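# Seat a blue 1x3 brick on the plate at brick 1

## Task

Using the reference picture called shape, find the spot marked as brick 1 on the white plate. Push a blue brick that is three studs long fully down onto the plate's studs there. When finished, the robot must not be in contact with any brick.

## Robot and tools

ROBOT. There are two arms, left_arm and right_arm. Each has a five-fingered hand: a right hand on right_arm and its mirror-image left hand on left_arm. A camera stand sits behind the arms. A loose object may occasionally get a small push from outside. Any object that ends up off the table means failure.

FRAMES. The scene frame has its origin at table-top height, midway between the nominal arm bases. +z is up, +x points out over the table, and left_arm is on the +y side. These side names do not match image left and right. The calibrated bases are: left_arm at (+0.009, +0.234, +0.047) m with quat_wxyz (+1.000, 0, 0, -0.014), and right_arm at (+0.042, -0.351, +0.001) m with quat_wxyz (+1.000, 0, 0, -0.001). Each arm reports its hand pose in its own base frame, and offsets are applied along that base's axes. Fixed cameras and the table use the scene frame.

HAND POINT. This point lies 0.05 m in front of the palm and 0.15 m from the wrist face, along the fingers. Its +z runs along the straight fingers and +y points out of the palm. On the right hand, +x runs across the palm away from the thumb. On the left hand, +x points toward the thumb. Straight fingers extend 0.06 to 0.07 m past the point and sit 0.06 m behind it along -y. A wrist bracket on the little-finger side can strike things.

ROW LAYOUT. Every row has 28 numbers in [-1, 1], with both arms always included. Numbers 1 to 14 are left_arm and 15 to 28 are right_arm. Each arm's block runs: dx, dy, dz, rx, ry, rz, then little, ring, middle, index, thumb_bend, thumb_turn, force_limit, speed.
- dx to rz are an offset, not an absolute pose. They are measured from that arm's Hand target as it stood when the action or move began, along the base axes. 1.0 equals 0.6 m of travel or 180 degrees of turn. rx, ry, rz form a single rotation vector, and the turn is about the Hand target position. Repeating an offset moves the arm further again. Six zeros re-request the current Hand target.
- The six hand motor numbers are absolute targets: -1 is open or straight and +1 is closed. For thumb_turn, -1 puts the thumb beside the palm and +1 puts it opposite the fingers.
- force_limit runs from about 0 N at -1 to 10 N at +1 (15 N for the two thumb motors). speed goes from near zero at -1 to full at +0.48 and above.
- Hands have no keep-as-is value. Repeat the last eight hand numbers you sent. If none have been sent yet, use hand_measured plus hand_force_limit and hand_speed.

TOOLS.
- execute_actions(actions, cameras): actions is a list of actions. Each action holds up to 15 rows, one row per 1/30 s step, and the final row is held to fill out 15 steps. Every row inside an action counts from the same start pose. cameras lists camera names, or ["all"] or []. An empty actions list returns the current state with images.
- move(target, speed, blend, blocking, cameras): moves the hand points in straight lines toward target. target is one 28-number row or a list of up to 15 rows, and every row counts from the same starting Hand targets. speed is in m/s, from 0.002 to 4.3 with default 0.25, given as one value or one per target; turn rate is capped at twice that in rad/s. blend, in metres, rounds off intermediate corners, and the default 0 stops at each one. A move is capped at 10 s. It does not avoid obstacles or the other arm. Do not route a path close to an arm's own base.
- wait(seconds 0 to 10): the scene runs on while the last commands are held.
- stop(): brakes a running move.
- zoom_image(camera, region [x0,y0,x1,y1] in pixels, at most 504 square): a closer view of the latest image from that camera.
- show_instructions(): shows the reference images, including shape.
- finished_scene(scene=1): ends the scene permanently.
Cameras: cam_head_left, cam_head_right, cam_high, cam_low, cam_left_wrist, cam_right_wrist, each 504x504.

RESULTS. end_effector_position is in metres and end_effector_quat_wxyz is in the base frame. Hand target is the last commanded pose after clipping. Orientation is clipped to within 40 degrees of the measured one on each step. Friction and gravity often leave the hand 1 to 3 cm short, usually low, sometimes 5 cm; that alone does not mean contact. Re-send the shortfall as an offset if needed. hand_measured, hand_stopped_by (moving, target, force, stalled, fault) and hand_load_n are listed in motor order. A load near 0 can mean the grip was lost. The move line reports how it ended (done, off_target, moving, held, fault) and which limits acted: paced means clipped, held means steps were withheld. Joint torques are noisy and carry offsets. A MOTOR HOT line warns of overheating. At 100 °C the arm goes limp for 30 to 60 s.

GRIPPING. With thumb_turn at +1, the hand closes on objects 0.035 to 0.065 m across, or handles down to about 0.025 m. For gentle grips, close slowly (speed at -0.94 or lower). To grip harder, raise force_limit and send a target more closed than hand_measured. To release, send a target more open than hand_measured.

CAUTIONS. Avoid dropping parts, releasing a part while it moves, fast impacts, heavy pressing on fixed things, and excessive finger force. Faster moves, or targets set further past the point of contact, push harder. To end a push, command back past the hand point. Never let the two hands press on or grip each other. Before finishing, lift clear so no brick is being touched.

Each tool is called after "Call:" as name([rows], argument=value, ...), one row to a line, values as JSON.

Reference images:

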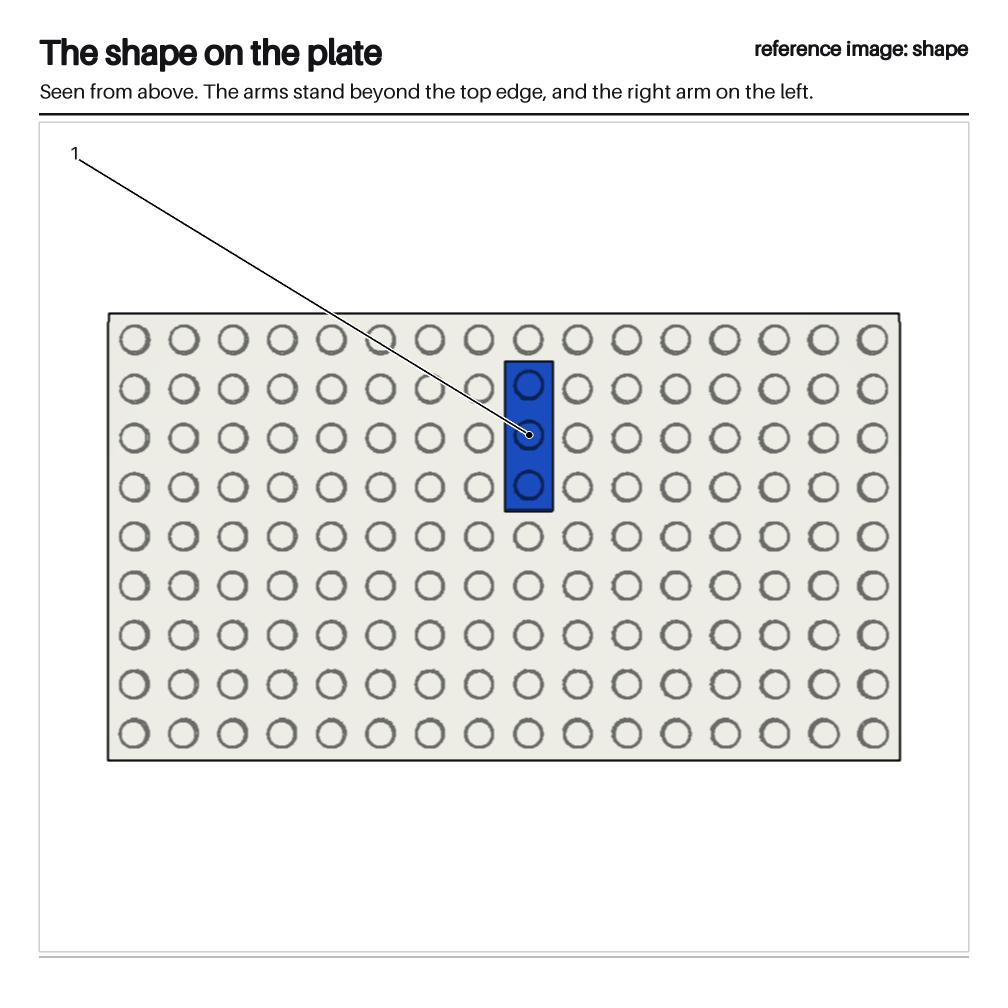

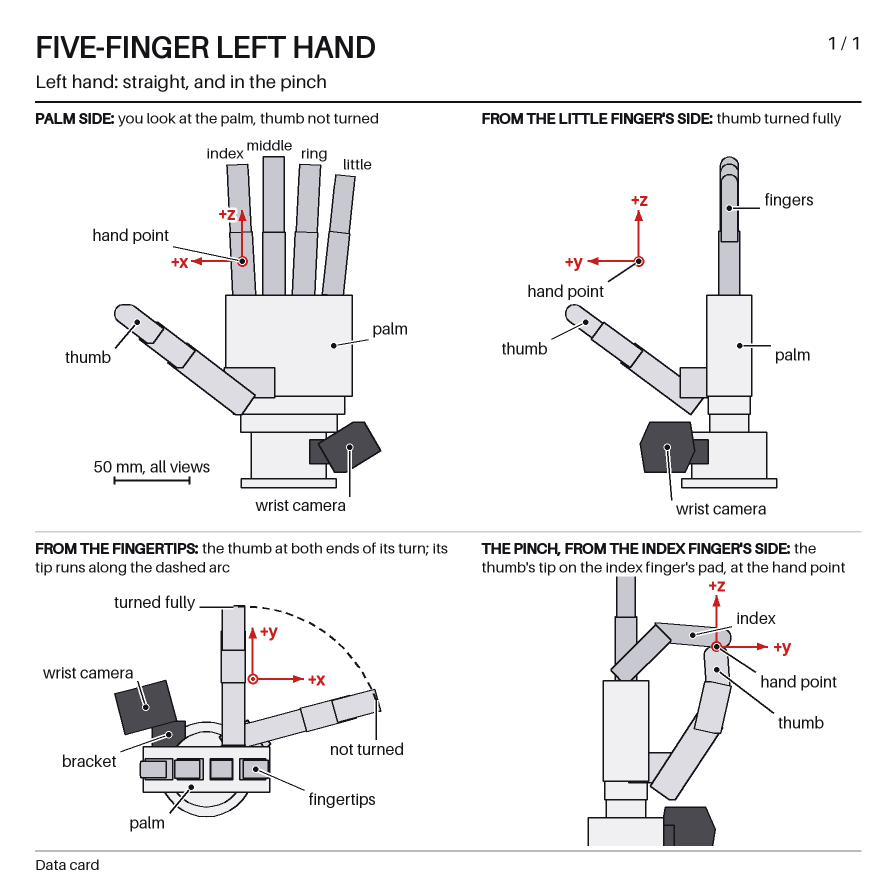

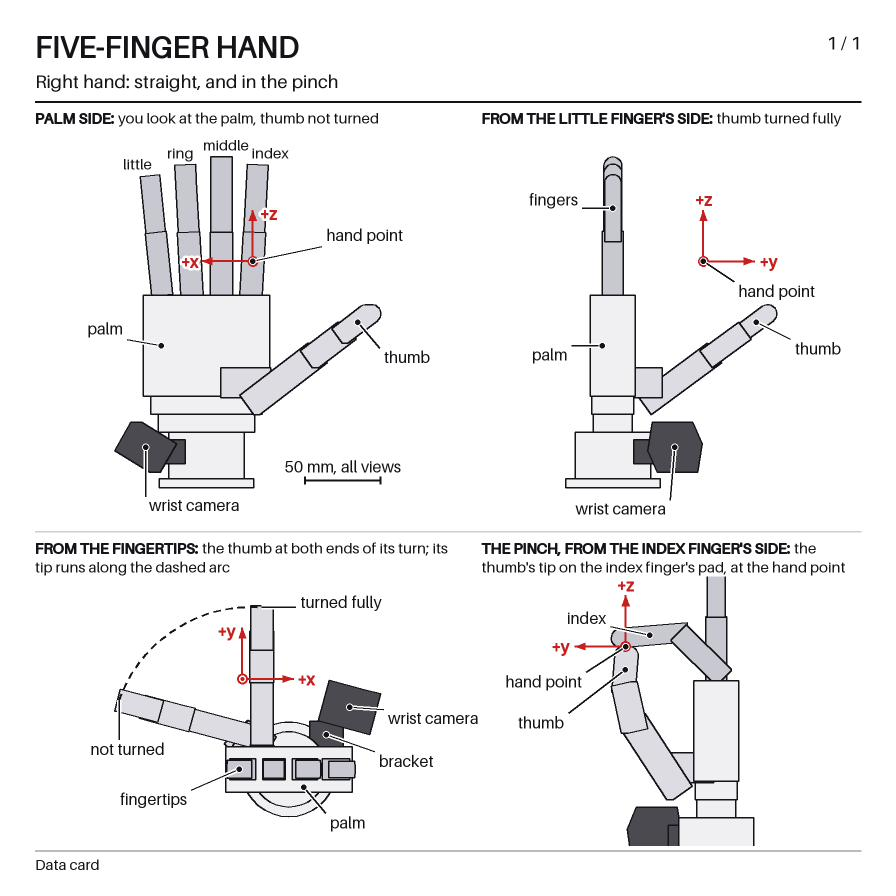

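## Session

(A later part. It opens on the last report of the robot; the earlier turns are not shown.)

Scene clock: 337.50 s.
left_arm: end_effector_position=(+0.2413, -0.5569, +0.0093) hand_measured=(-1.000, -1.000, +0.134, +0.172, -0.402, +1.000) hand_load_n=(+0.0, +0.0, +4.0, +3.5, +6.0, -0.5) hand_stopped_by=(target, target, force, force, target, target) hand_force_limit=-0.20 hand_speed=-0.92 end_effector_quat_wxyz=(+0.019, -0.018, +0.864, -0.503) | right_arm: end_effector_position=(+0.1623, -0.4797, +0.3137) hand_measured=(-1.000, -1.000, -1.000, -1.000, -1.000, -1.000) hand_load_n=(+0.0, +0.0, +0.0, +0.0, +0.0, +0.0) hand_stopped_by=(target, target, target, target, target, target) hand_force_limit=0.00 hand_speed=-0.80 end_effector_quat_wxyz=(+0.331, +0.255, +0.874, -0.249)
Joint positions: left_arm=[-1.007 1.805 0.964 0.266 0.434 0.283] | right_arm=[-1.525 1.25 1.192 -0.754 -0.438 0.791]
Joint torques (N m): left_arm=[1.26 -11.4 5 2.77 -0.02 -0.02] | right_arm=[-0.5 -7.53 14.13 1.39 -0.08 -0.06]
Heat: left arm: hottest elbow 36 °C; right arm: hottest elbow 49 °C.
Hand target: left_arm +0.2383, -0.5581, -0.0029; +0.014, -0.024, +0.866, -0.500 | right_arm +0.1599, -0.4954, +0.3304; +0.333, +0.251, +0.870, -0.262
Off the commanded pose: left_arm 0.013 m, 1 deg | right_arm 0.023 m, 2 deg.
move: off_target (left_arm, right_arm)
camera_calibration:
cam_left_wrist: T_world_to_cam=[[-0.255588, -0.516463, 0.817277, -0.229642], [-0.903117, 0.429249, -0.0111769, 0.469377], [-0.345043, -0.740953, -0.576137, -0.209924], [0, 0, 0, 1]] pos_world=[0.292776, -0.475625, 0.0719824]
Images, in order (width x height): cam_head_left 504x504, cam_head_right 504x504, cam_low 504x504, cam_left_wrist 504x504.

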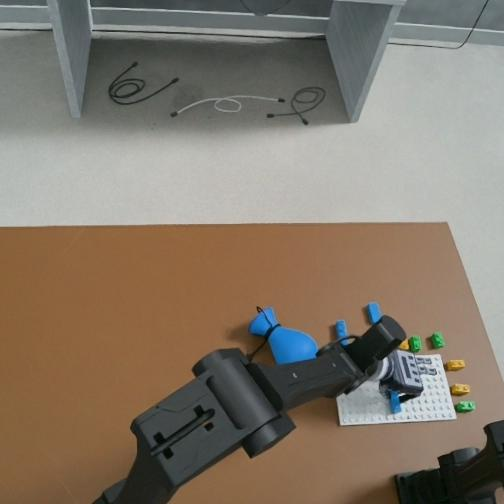

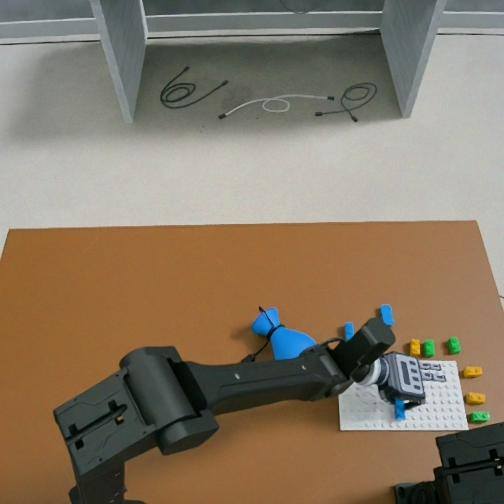

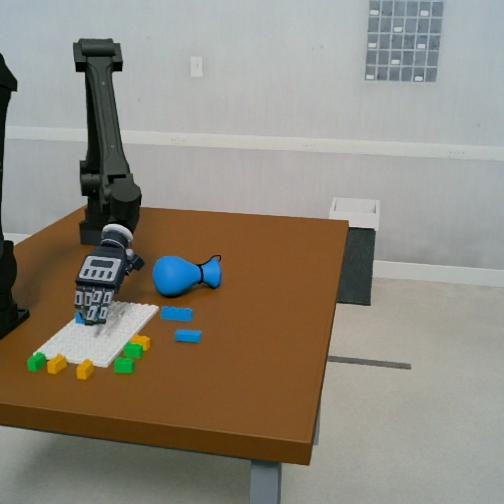

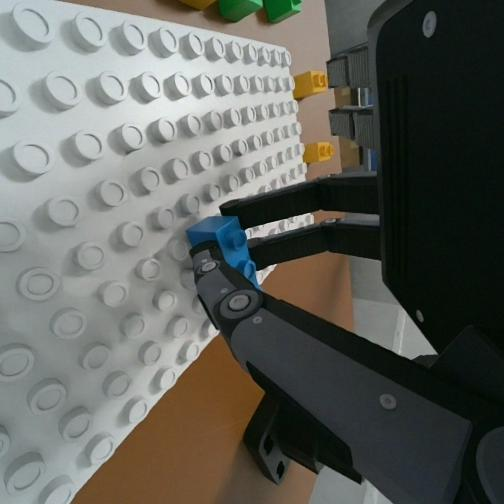

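Call:
move([
  [0.0083,0.0,0.1,0,0,-0.0233,-1,-1,0.25,0.25,-0.4,1,-0.2,-0.92,0,0,0,0,0,0,-1,-1,-1,-1,-1,-1,0.0,-0.8],
  [0.1033,0.035,0.163,0,0,-0.0233,-1,-1,0.25,0.25,-0.4,1,-0.2,-0.92,0,0,0,0,0,0,-1,-1,-1,-1,-1,-1,0.0,-0.8],
  [0.0002,0.0013,0.163,0,0,-0.0233,-1,-1,0.25,0.25,-0.4,1,-0.2,-0.92,0,0,0,0,0,0,-1,-1,-1,-1,-1,-1,0.0,-0.8],
  [0.0002,0.0013,0.0,0,0,-0.0233,-1,-1,0.25,0.25,-0.4,1,-0.2,-0.92,0,0,0,0,0,0,-1,-1,-1,-1,-1,-1,0.0,-0.8],
], speed=[0.12, 0.15, 0.15, 0.1], blend=[0.02, 0.01, 0, 0], cameras=["cam_head_left", "cam_head_right", "cam_low", "cam_left_wrist"])

Call:
zoom_image(camera="cam_left_wrist", region=[130, 165, 250, 285])

Call:
zoom_image(camera="cam_head_left", region=[380, 385, 430, 427])

Call:
zoom_image(camera="cam_head_right", region=[380, 390, 430, 432])

Call:
zoom_image(camera="cam_low", region=[60, 270, 130, 340])

Scene clock: 353.53 s.
left_arm: end_effector_position=(+0.2415, -0.5560, +0.0092) hand_measured=(-1.000, -1.000, +0.134, +0.172, -0.402, +1.000) hand_load_n=(+0.0, +0.0, +4.0, +3.5, +5.5, -1.0) hand_stopped_by=(target, target, force, force, target, target) hand_force_limit=-0.20 hand_speed=-0.92 end_effector_quat_wxyz=(+0.001, +0.013, +0.864, -0.503) | right_arm: end_effector_position=(+0.1623, -0.4797, +0.3137) hand_measured=(-1.000, -1.000, -1.000, -1.000, -1.000, -1.000) hand_load_n=(+0.0, +0.0, +0.0, +0.0, +0.0, -0.5) hand_stopped_by=(target, target, target, target, target, target) hand_force_limit=0.00 hand_speed=-0.80 end_effector_quat_wxyz=(+0.331, +0.255, +0.874, -0.249)
Joint positions: left_arm=[-0.991 1.816 0.988 0.227 0.508 0.339] | right_arm=[-1.525 1.25 1.192 -0.754 -0.438 0.791]
Joint torques (N m): left_arm=[1.08 -12.16 5.24 2.92 0.08 -0.06] | right_arm=[-0.09 -7.53 14.17 1.32 -0.09 -0.07]
Heat: left arm: hottest elbow 36 °C; right arm: hottest elbow 49 °C.
Hand target: left_arm +0.2386, -0.5573, -0.0028; -0.004, +0.008, +0.866, -0.500 | right_arm +0.1599, -0.4954, +0.3304; +0.333, +0.251, +0.870, -0.262
Off the commanded pose: left_arm 0.013 m, 1 deg | right_arm 0.023 m, 2 deg.
move: off_target (left_arm, right_arm)
camera_calibration:
cam_left_wrist: T_world_to_cam=[[-0.292927, -0.497308, 0.816626, -0.209374], [-0.869581, 0.493661, -0.0112932, 0.496852], [-0.39752, -0.713431, -0.577056, -0.181281], [0, 0, 0, 1]] pos_world=[0.298659, -0.478731, 0.0719822]
Images, in order (width x height): cam_head_left 504x504, cam_head_right 504x504, cam_low 504x504, cam_left_wrist 504x504.

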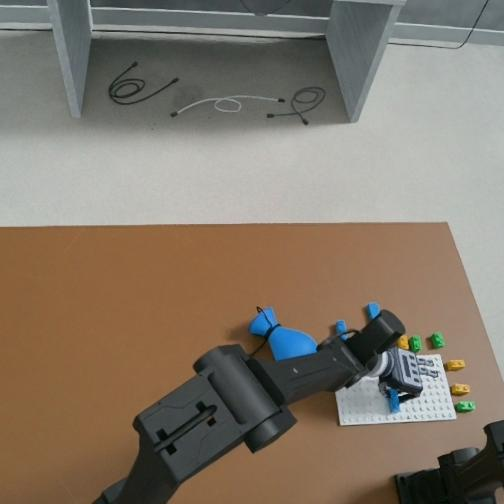

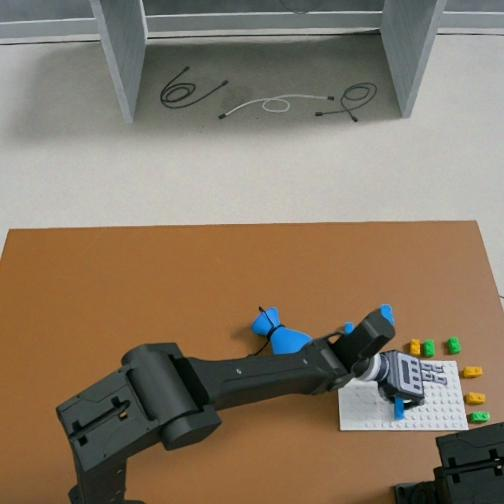

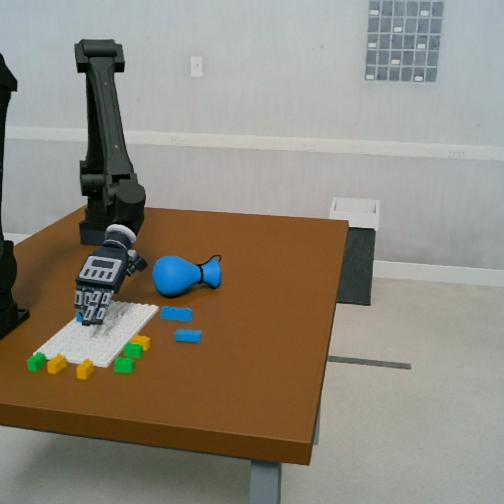

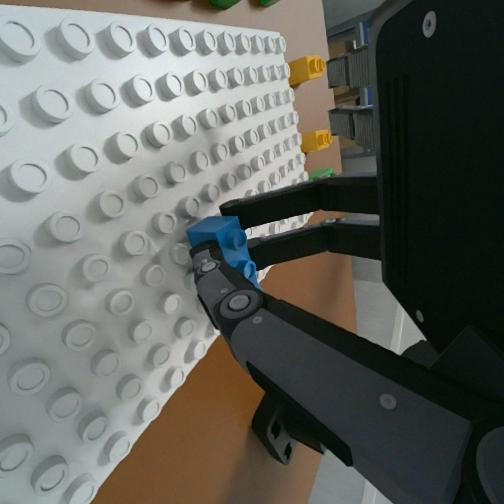

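Scaled by 4.200 from the camera's 504x504 image, which has a finer 720x720 frame.

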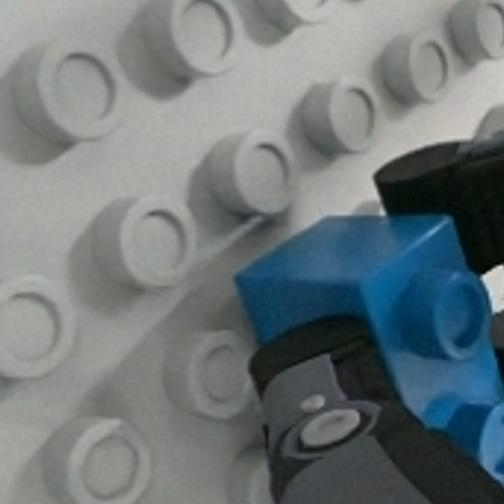

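Scaled by 10.080 from the camera's 504x504 image, which has a finer 720x720 frame.

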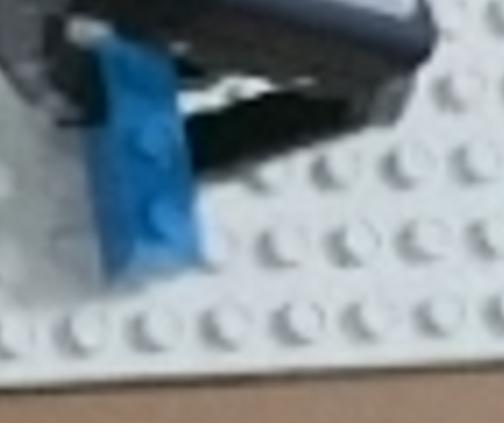

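Scaled by 10.080 from the camera's 504x504 image, which has a finer 720x720 frame.

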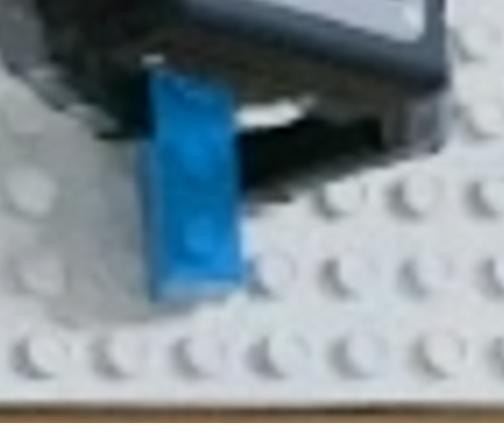

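Scaled by 7.200 from the camera's 504x504 image, which has a finer 720x720 frame.

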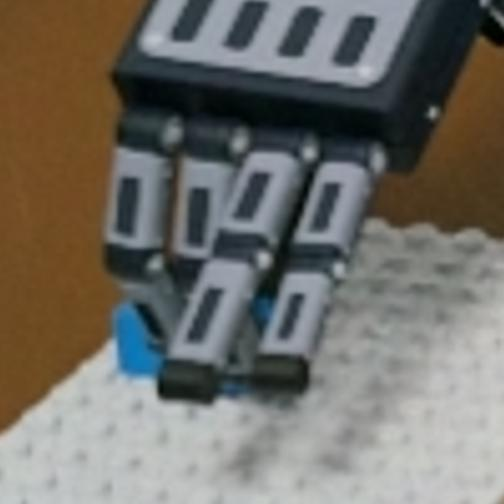

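Call:
zoom_image(camera="cam_low", region=[65, 295, 115, 335])

Call:
zoom_image(camera="cam_left_wrist", region=[180, 200, 270, 310])

Scaled by 10.080 from the camera's 504x504 image, which has a finer 720x720 frame.

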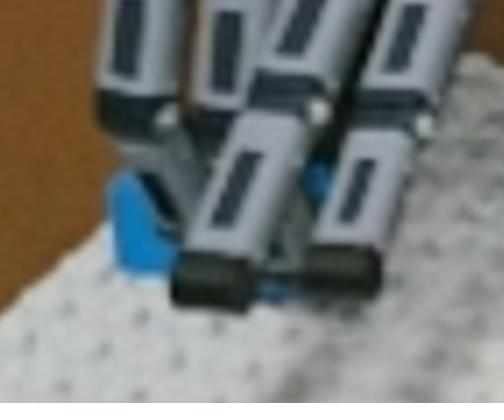

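Scaled by 4.582 from the camera's 504x504 image, which has a finer 720x720 frame.

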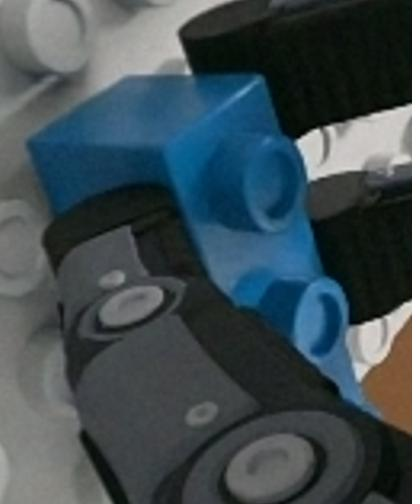

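Call:
move([
  [0.0083,0.0,0.1,0,0,0.0083,-1,-1,0.25,0.25,-0.4,1,-0.2,-0.92,0,0,0,0,0,0,-1,-1,-1,-1,-1,-1,0.0,-0.8],
  [0.1020,0.0322,0.163,0,0,0.0083,-1,-1,0.25,0.25,-0.4,1,-0.2,-0.92,0,0,0,0,0,0,-1,-1,-1,-1,-1,-1,0.0,-0.8],
  [-0.0013,-0.0028,0.163,0,0,0.0083,-1,-1,0.25,0.25,-0.4,1,-0.2,-0.92,0,0,0,0,0,0,-1,-1,-1,-1,-1,-1,0.0,-0.8],
  [-0.0013,-0.0028,0.0,0,0,0.0083,-1,-1,0.25,0.25,-0.4,1,-0.2,-0.92,0,0,0,0,0,0,-1,-1,-1,-1,-1,-1,0.0,-0.8],
], speed=[0.12, 0.15, 0.15, 0.1], blend=[0.02, 0.01, 0, 0], cameras=["cam_head_left", "cam_head_right", "cam_low", "cam_left_wrist"])

Call:
zoom_image(camera="cam_left_wrist", region=[130, 165, 250, 285])

Call:
zoom_image(camera="cam_head_left", region=[380, 385, 430, 427])

Call:
zoom_image(camera="cam_head_right", region=[380, 390, 430, 432])

Call:
zoom_image(camera="cam_low", region=[65, 295, 115, 335])

Scene clock: 364.67 s.
left_arm: end_effector_position=(+0.2408, -0.5575, +0.0089) hand_measured=(-1.000, -1.000, +0.134, +0.172, -0.402, +1.000) hand_load_n=(+0.0, +0.0, +4.0, +3.0, +5.5, -0.5) hand_stopped_by=(target, target, force, force, target, target) hand_force_limit=-0.20 hand_speed=-0.92 end_effector_quat_wxyz=(+0.007, +0.002, +0.864, -0.503) | right_arm: end_effector_position=(+0.1623, -0.4797, +0.3137) hand_measured=(-1.000, -1.000, -1.000, -1.000, -1.000, -1.000) hand_load_n=(+0.0, +0.0, +0.0, +0.0, +0.0, +0.0) hand_stopped_by=(target, target, target, target, target, target) hand_force_limit=0.00 hand_speed=-0.80 end_effector_quat_wxyz=(+0.331, +0.255, +0.874, -0.249)
Joint positions: left_arm=[-0.999 1.814 0.981 0.242 0.479 0.317] | right_arm=[-1.525 1.25 1.192 -0.754 -0.438 0.791]
Joint torques (N m): left_arm=[1.49 -11.52 5.11 2.8 0.05 -0.05] | right_arm=[-0.5 -7.47 14.15 1.42 -0.08 -0.08]
Heat: left arm: hottest elbow 35 °C; right arm: hottest elbow 49 °C.
Hand target: left_arm +0.2378, -0.5588, -0.0031; +0.002, -0.004, +0.866, -0.500 | right_arm +0.1599, -0.4954, +0.3304; +0.333, +0.251, +0.870, -0.262
Off the commanded pose: left_arm 0.012 m, 1 deg | right_arm 0.023 m, 2 deg.
move: off_target (left_arm, right_arm)
camera_calibration:
cam_left_wrist: T_world_to_cam=[[-0.279211, -0.505121, 0.816635, -0.217878], [-0.8823, 0.470567, -0.0105982, 0.487125], [-0.378929, -0.723477, -0.577056, -0.192888], [0, 0, 0, 1]] pos_world=[0.295865, -0.47883, 0.0717821]
Images, in order (width x height): cam_head_left 504x504, cam_head_right 504x504, cam_low 504x504, cam_left_wrist 504x504.

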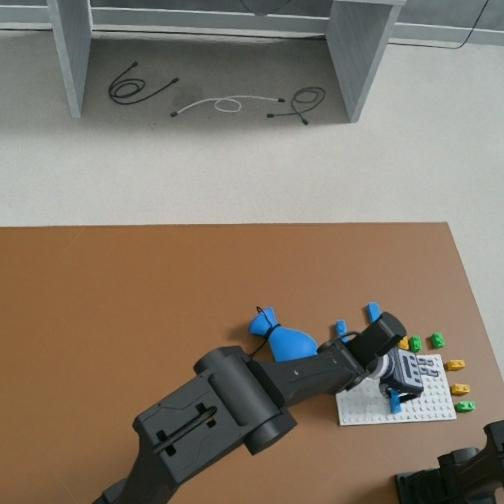

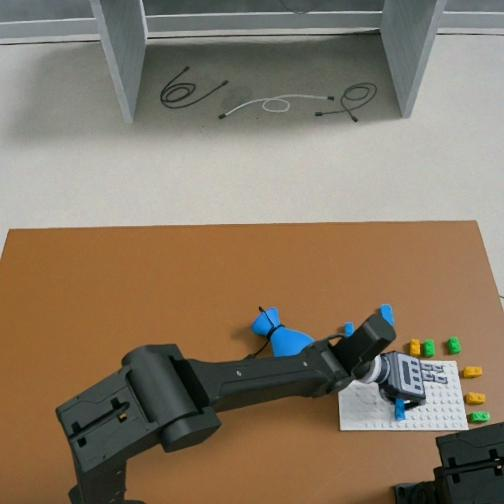

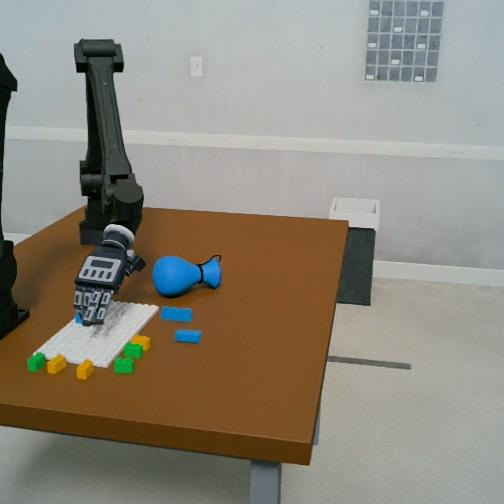

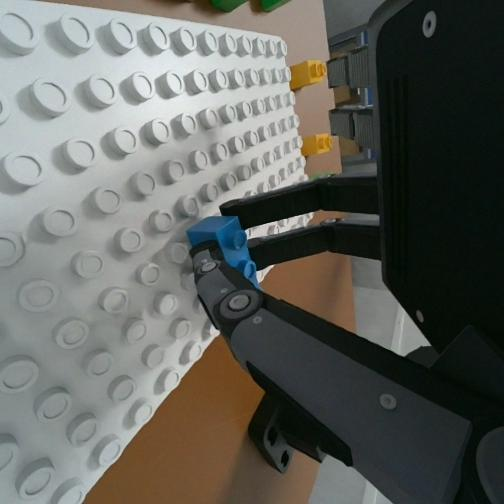

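Scaled by 4.200 from the camera's 504x504 image, which has a finer 720x720 frame.

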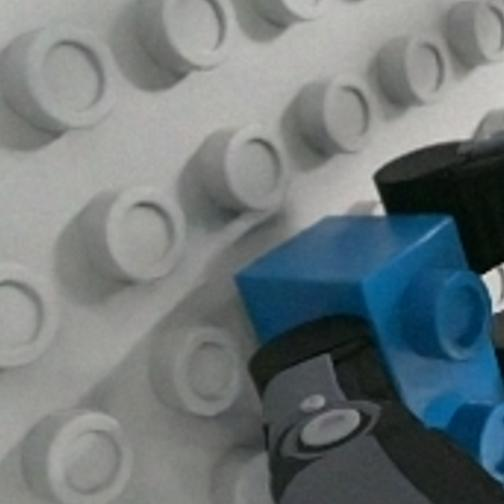

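Scaled by 10.080 from the camera's 504x504 image, which has a finer 720x720 frame.

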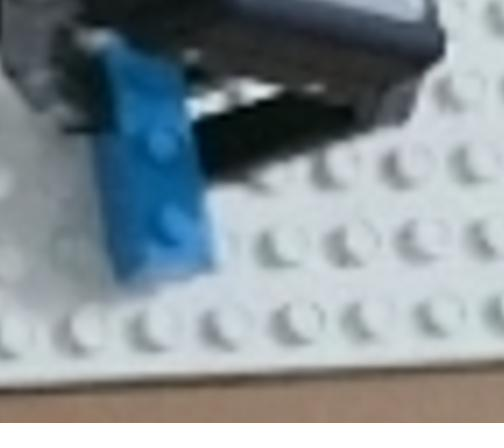

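Scaled by 10.080 from the camera's 504x504 image, which has a finer 720x720 frame.

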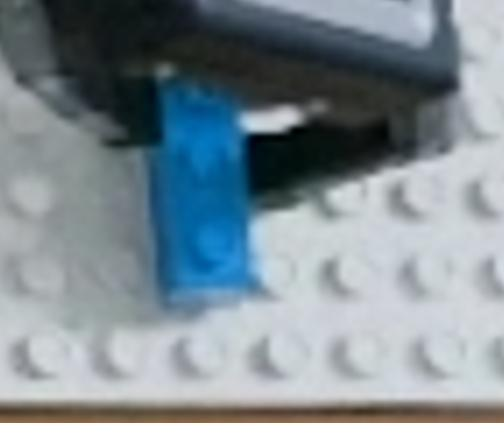

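Scaled by 10.080 from the camera's 504x504 image, which has a finer 720x720 frame.

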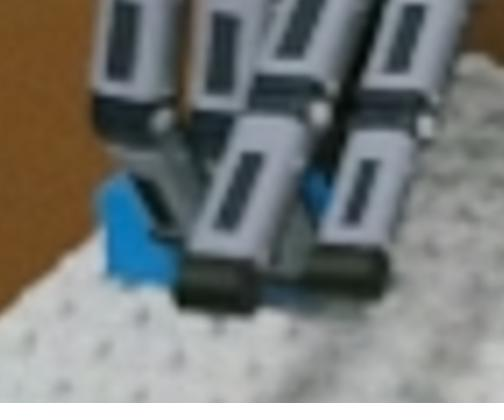

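Call:
move([
  [0.0083,0.0,0.1,0,0,0,-1,-1,0.25,0.25,-0.4,1,-0.2,-0.92,0,0,0,0,0,0,-1,-1,-1,-1,-1,-1,0.0,-0.8],
  [0.1033,0.035,0.163,0,0,0,-1,-1,0.25,0.25,-0.4,1,-0.2,-0.92,0,0,0,0,0,0,-1,-1,-1,-1,-1,-1,0.0,-0.8],
  [0.0,0.0,0.163,0,0,0,-1,-1,0.25,0.25,-0.4,1,-0.2,-0.92,0,0,0,0,0,0,-1,-1,-1,-1,-1,-1,0.0,-0.8],
  [0.0,0.0,0.0,0,0,0,-1,-1,0.25,0.25,-0.4,1,-0.2,-0.92,0,0,0,0,0,0,-1,-1,-1,-1,-1,-1,0.0,-0.8],
  [0.0,0.003,-0.045,0.0139,0.0004,0,-1,-1,0.25,0.25,-0.4,1,-0.2,-0.92,0,0,0,0,0,0,-1,-1,-1,-1,-1,-1,0.0,-0.8],
], speed=[0.12, 0.15, 0.15, 0.1, 0.06], blend=[0.02, 0.01, 0, 0.003, 0], cameras=["cam_head_left", "cam_head_right", "cam_low", "cam_left_wrist"])

Call:
zoom_image(camera="cam_left_wrist", region=[130, 165, 250, 285])

Call:
zoom_image(camera="cam_head_left", region=[380, 385, 430, 427])

Call:
zoom_image(camera="cam_head_right", region=[380, 390, 430, 432])

Call:
zoom_image(camera="cam_low", region=[65, 295, 115, 335])

Scene clock: 372.00 s.
left_arm: end_effector_position=(+0.2424, -0.5577, +0.0019) hand_measured=(-1.000, -1.000, +0.134, +0.172, -0.402, +1.000) hand_load_n=(+0.0, -0.5, +3.0, +5.5, +4.5, +0.5) hand_stopped_by=(target, target, force, force, target, target) hand_force_limit=-0.20 hand_speed=-0.92 end_effector_quat_wxyz=(+0.009, -0.001, +0.866, -0.500) | right_arm: end_effector_position=(+0.1623, -0.4797, +0.3137) hand_measured=(-1.000, -1.000, -1.000, -1.000, -1.000, -1.000) hand_load_n=(+0.0, +0.0, +0.0, +0.0, +0.0, +0.0) hand_stopped_by=(target, target, target, target, target, target) hand_force_limit=0.00 hand_speed=-0.80 end_effector_quat_wxyz=(+0.331, +0.255, +0.874, -0.249)
Joint positions: left_arm=[-0.999 1.829 0.982 0.251 0.471 0.316] | right_arm=[-1.525 1.25 1.192 -0.754 -0.438 0.791]
Joint torques (N m): left_arm=[1.03 -8.82 5.42 2.17 -0.31 0.13] | right_arm=[-0.44 -7.47 14.15 1.36 -0.08 -0.06]
Heat: left arm: hottest elbow 35 °C; right arm: hottest elbow 49 °C.
Hand target: left_arm +0.2378, -0.5570, -0.0301; +0.002, -0.004, +0.877, -0.481 | right_arm +0.1599, -0.4954, +0.3304; +0.333, +0.251, +0.870, -0.262
Off the commanded pose: left_arm 0.032 m, 3 deg | right_arm 0.023 m, 2 deg.
move: off_target (left_arm, right_arm)
camera_calibration:
cam_left_wrist: T_world_to_cam=[[-0.275843, -0.512181, 0.813376, -0.216453], [-0.885651, 0.464282, -0.00799605, 0.485938], [-0.373541, -0.722573, -0.581683, -0.197295], [0, 0, 0, 1]] pos_world=[0.296967, -0.479035, 0.0651807]
Images, in order (width x height): cam_head_left 504x504, cam_head_right 504x504, cam_low 504x504, cam_left_wrist 504x504.

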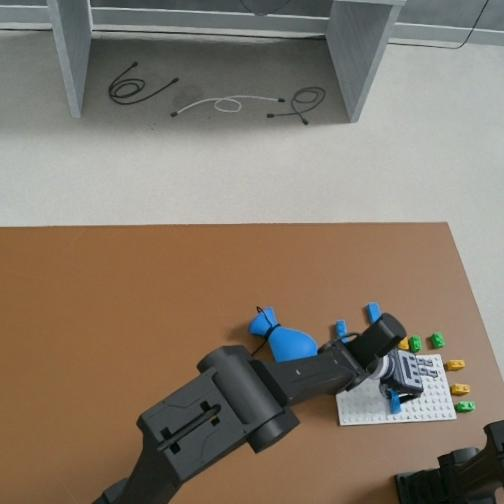

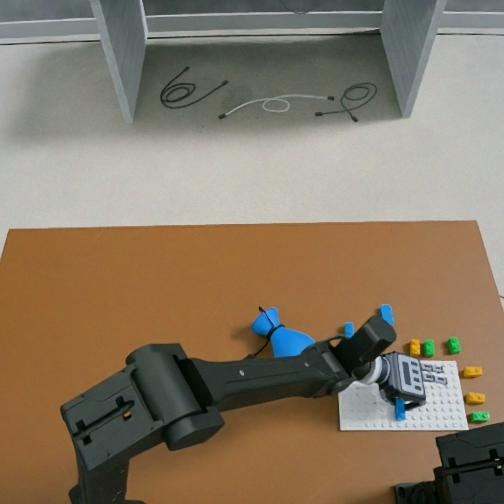

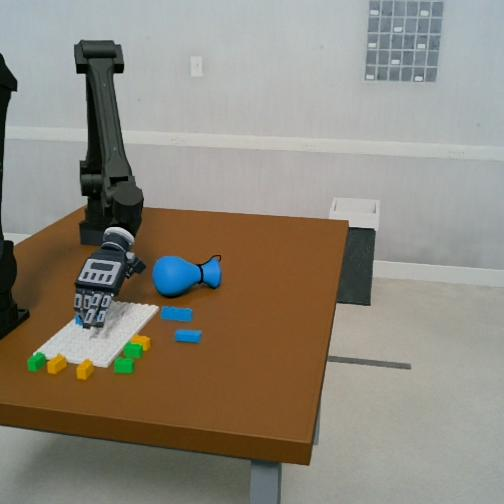

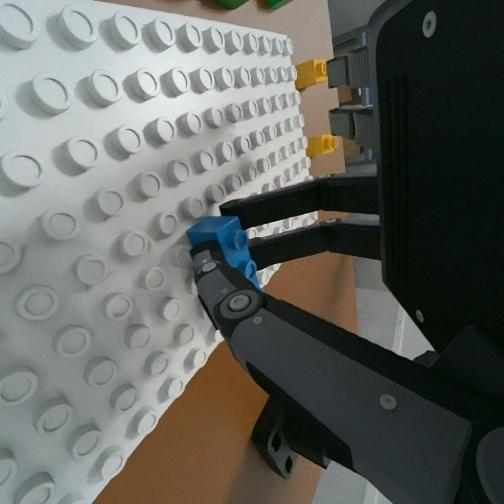

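Scaled by 4.200 from the camera's 504x504 image, which has a finer 720x720 frame.

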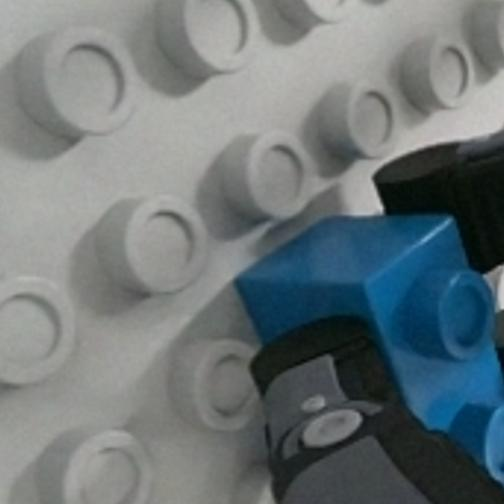

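Scaled by 10.080 from the camera's 504x504 image, which has a finer 720x720 frame.

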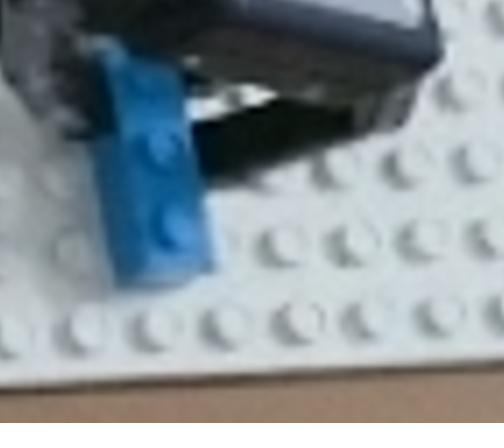

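Scaled by 10.080 from the camera's 504x504 image, which has a finer 720x720 frame.

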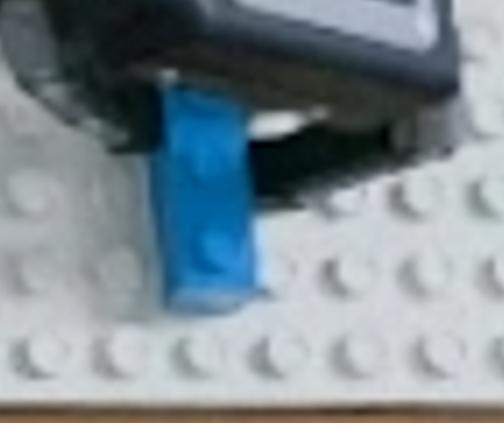

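Scaled by 10.080 from the camera's 504x504 image, which has a finer 720x720 frame.

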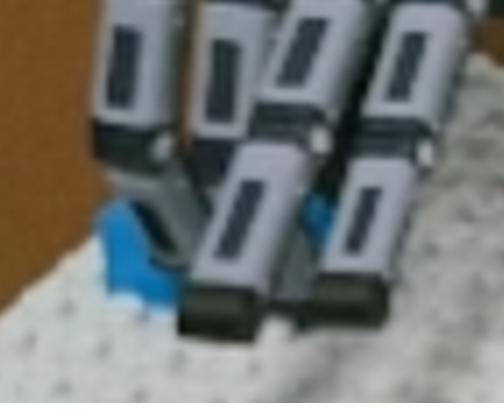

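Call:
move(target=[0.0,0.005,-0.0667,0.0194,0.0005,0,-1,-1,0.25,0.25,-0.4,1,-0.2,-0.92,0,0,0,0,0,0,-1,-1,-1,-1,-1,-1,0.0,-0.8], speed=0.05, cameras=["cam_head_left", "cam_head_right", "cam_low", "cam_left_wrist"])

Call:
zoom_image(camera="cam_left_wrist", region=[130, 165, 250, 285])

Call:
zoom_image(camera="cam_head_right", region=[380, 390, 430, 432])

Call:
zoom_image(camera="cam_low", region=[65, 295, 115, 335])

Scene clock: 375.43 s.
left_arm: end_effector_position=(+0.2426, -0.5576, -0.0025) hand_measured=(-1.000, -1.000, +0.134, +0.172, -0.402, +1.000) hand_load_n=(+0.0, +0.0, -1.0, +1.5, +7.0, +2.5) hand_stopped_by=(target, target, force, force, target, target) hand_force_limit=-0.20 hand_speed=-0.92 end_effector_quat_wxyz=(+0.008, -0.004, +0.868, -0.497) | right_arm: end_effector_position=(+0.1623, -0.4797, +0.3137) hand_measured=(-1.000, -1.000, -1.000, -1.000, -1.000, -1.000) hand_load_n=(+0.0, +0.0, +0.0, +0.0, +0.0, +0.0) hand_stopped_by=(target, target, target, target, target, target) hand_force_limit=0.00 hand_speed=-0.80 end_effector_quat_wxyz=(+0.331, +0.255, +0.874, -0.249)
Joint positions: left_arm=[-0.999 1.838 0.984 0.252 0.469 0.313] | right_arm=[-1.525 1.25 1.192 -0.754 -0.438 0.791]
Joint torques (N m): left_arm=[0.62 -5.54 5.64 1.77 -1.18 0.4] | right_arm=[-0.15 -7.65 14.19 1.36 -0.08 -0.07]
Heat: left arm: hottest elbow 35 °C; right arm: hottest elbow 49 °C.
Hand target: left_arm +0.2378, -0.5540, -0.0701; +0.001, -0.004, +0.891, -0.454 | right_arm +0.1599, -0.4954, +0.3304; +0.333, +0.251, +0.870, -0.262
Off the commanded pose: left_arm 0.068 m, 6 deg | right_arm 0.023 m, 2 deg.
move: off_target (left_arm, right_arm)
camera_calibration:
cam_left_wrist: T_world_to_cam=[[-0.26992, -0.518065, 0.811635, -0.217454], [-0.887263, 0.461264, -0.000647471, 0.484674], [-0.374042, -0.720309, -0.584164, -0.198281], [0, 0, 0, 1]] pos_world=[0.297173, -0.479041, 0.0609789]
Images, in order (width x height): cam_head_left 504x504, cam_head_right 504x504, cam_low 504x504, cam_left_wrist 504x504.

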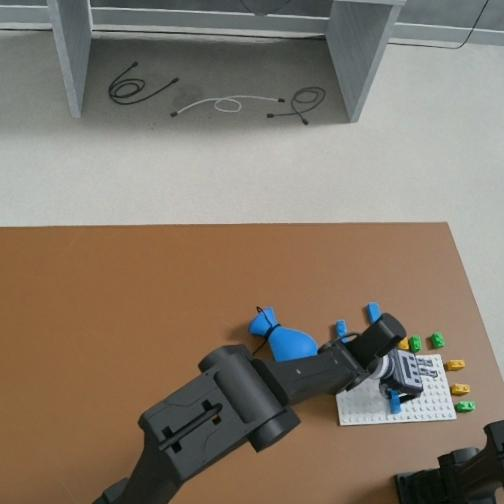

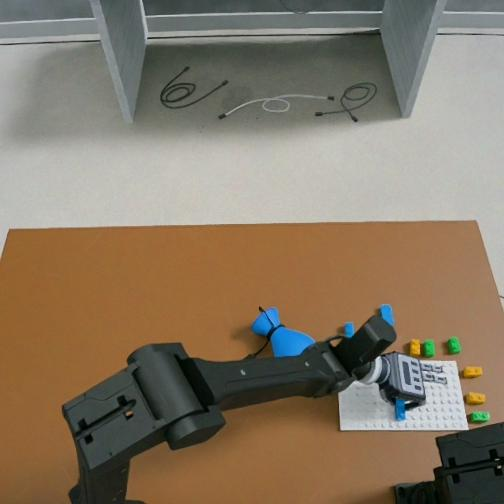

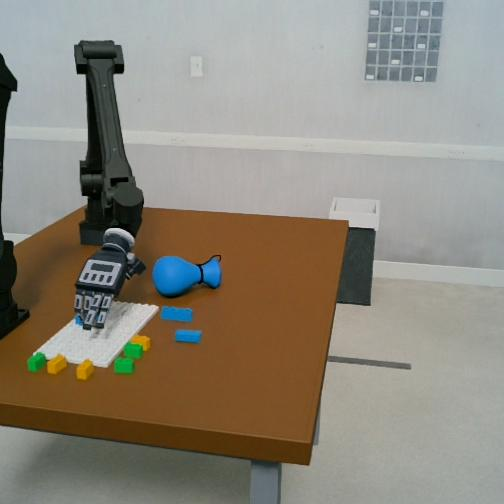

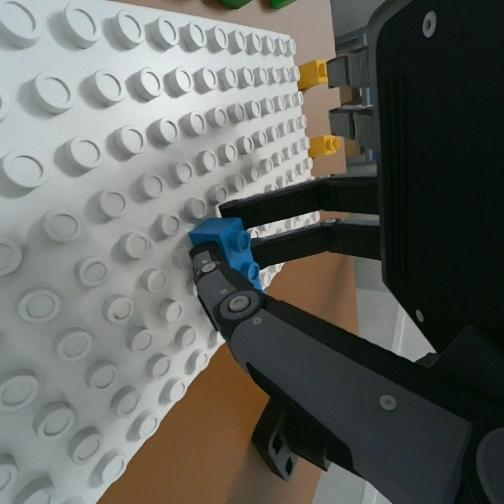

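Scaled by 4.200 from the camera's 504x504 image, which has a finer 720x720 frame.

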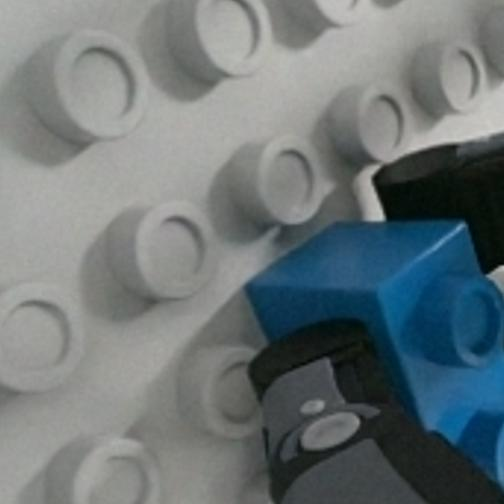

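Scaled by 10.080 from the camera's 504x504 image, which has a finer 720x720 frame.

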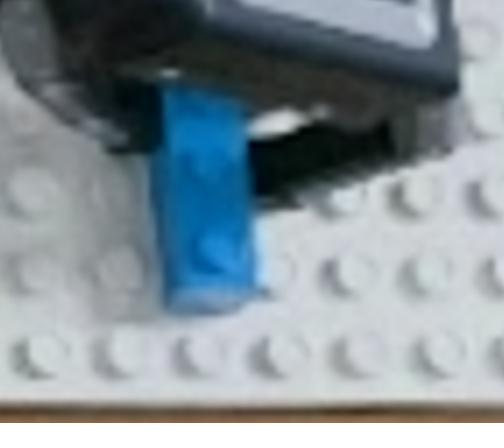

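Scaled by 10.080 from the camera's 504x504 image, which has a finer 720x720 frame.

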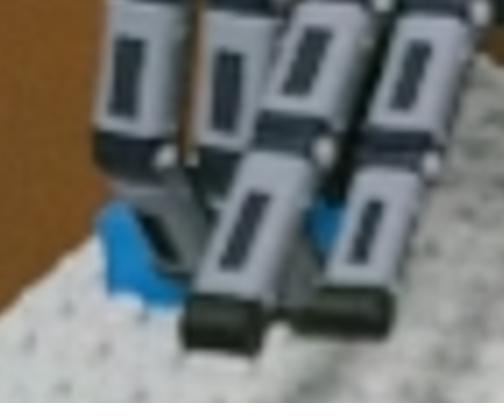

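Call:
execute_actions(actions=[])

Scene clock: 381.37 s.
left_arm: end_effector_position=(+0.2426, -0.5576, -0.0025) hand_measured=(-1.000, -1.000, +0.134, +0.172, -0.402, +1.000) hand_load_n=(+0.0, +0.0, -1.0, +1.5, +6.5, +2.0) hand_stopped_by=(target, target, force, force, target, target) hand_force_limit=-0.20 hand_speed=-0.92 end_effector_quat_wxyz=(+0.008, -0.004, +0.868, -0.497) | right_arm: end_effector_position=(+0.1623, -0.4797, +0.3137) hand_measured=(-1.000, -1.000, -1.000, -1.000, -1.000, -1.000) hand_load_n=(+0.0, +0.0, +0.0, +0.0, +0.0, +0.0) hand_stopped_by=(target, target, target, target, target, target) hand_force_limit=0.00 hand_speed=-0.80 end_effector_quat_wxyz=(+0.331, +0.255, +0.874, -0.249)
Joint positions: left_arm=[-0.999 1.838 0.984 0.252 0.469 0.313] | right_arm=[-1.525 1.25 1.192 -0.754 -0.438 0.791]
Joint velocities: within noise
Joint torques (N m): left_arm=[0.5 -5.36 5.7 1.77 -1.17 0.36] | right_arm=[-0.32 -7.53 14.13 1.37 -0.09 -0.07]
Heat: left arm: hottest elbow 35 °C; right arm: hottest elbow 49 °C.
Hand target: left_arm +0.2378, -0.5540, -0.0701; +0.001, -0.004, +0.891, -0.454 | right_arm +0.1599, -0.4954, +0.3304; +0.333, +0.251, +0.870, -0.262
Off the commanded pose: left_arm 0.068 m, 6 deg | right_arm 0.023 m, 2 deg.
camera_calibration:
cam_left_wrist: T_world_to_cam=[[-0.26992, -0.518065, 0.811635, -0.217454], [-0.887263, 0.461264, -0.000647471, 0.484674], [-0.374042, -0.720309, -0.584164, -0.198281], [0, 0, 0, 1]] pos_world=[0.297173, -0.479041, 0.0609789]
cam_right_wrist: T_world_to_cam=[[0.413325, 0.769217, -0.487307, 0.458298], [0.453386, 0.290258, 0.842728, -0.199985], [0.789686, -0.569258, -0.228782, -0.216701], [0, 0, 0, 1]] pos_world=[0.0723707, -0.417842, 0.342287]

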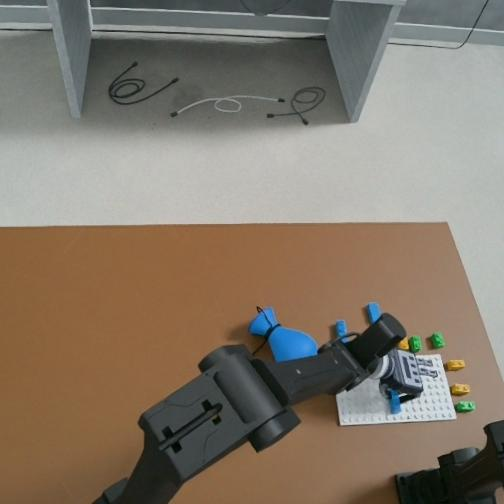

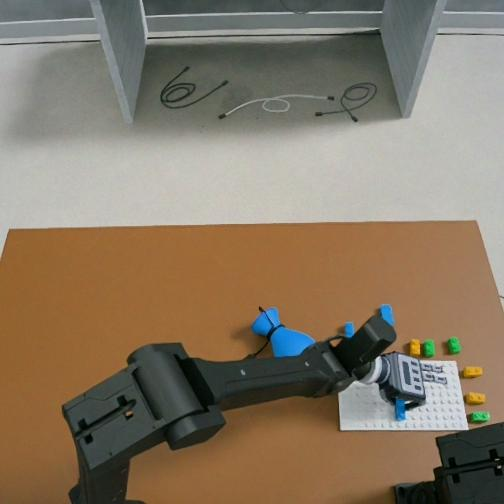

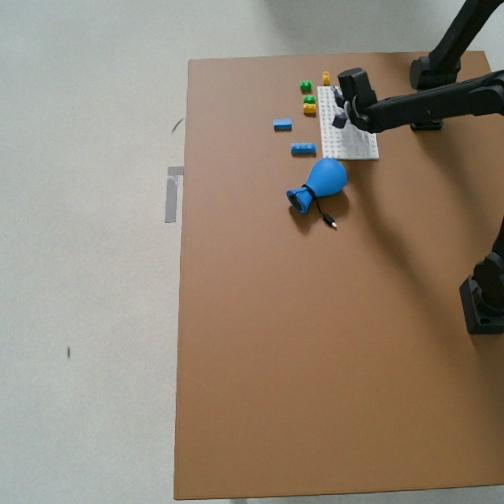

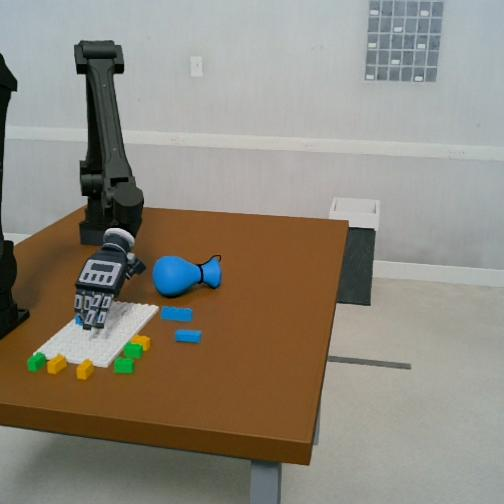

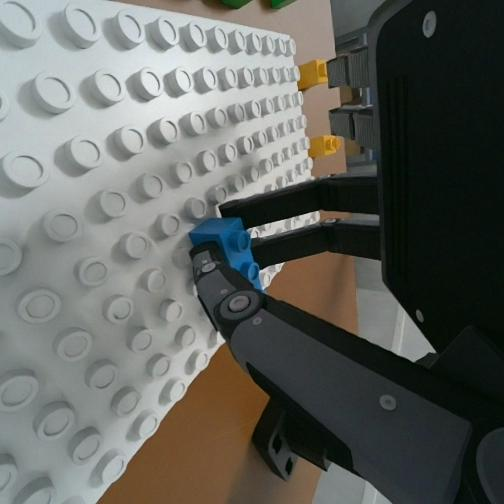

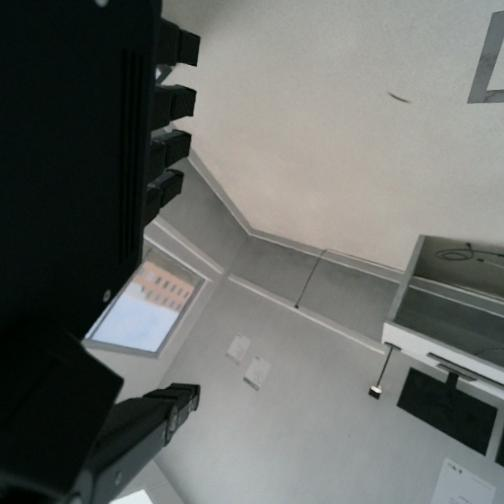

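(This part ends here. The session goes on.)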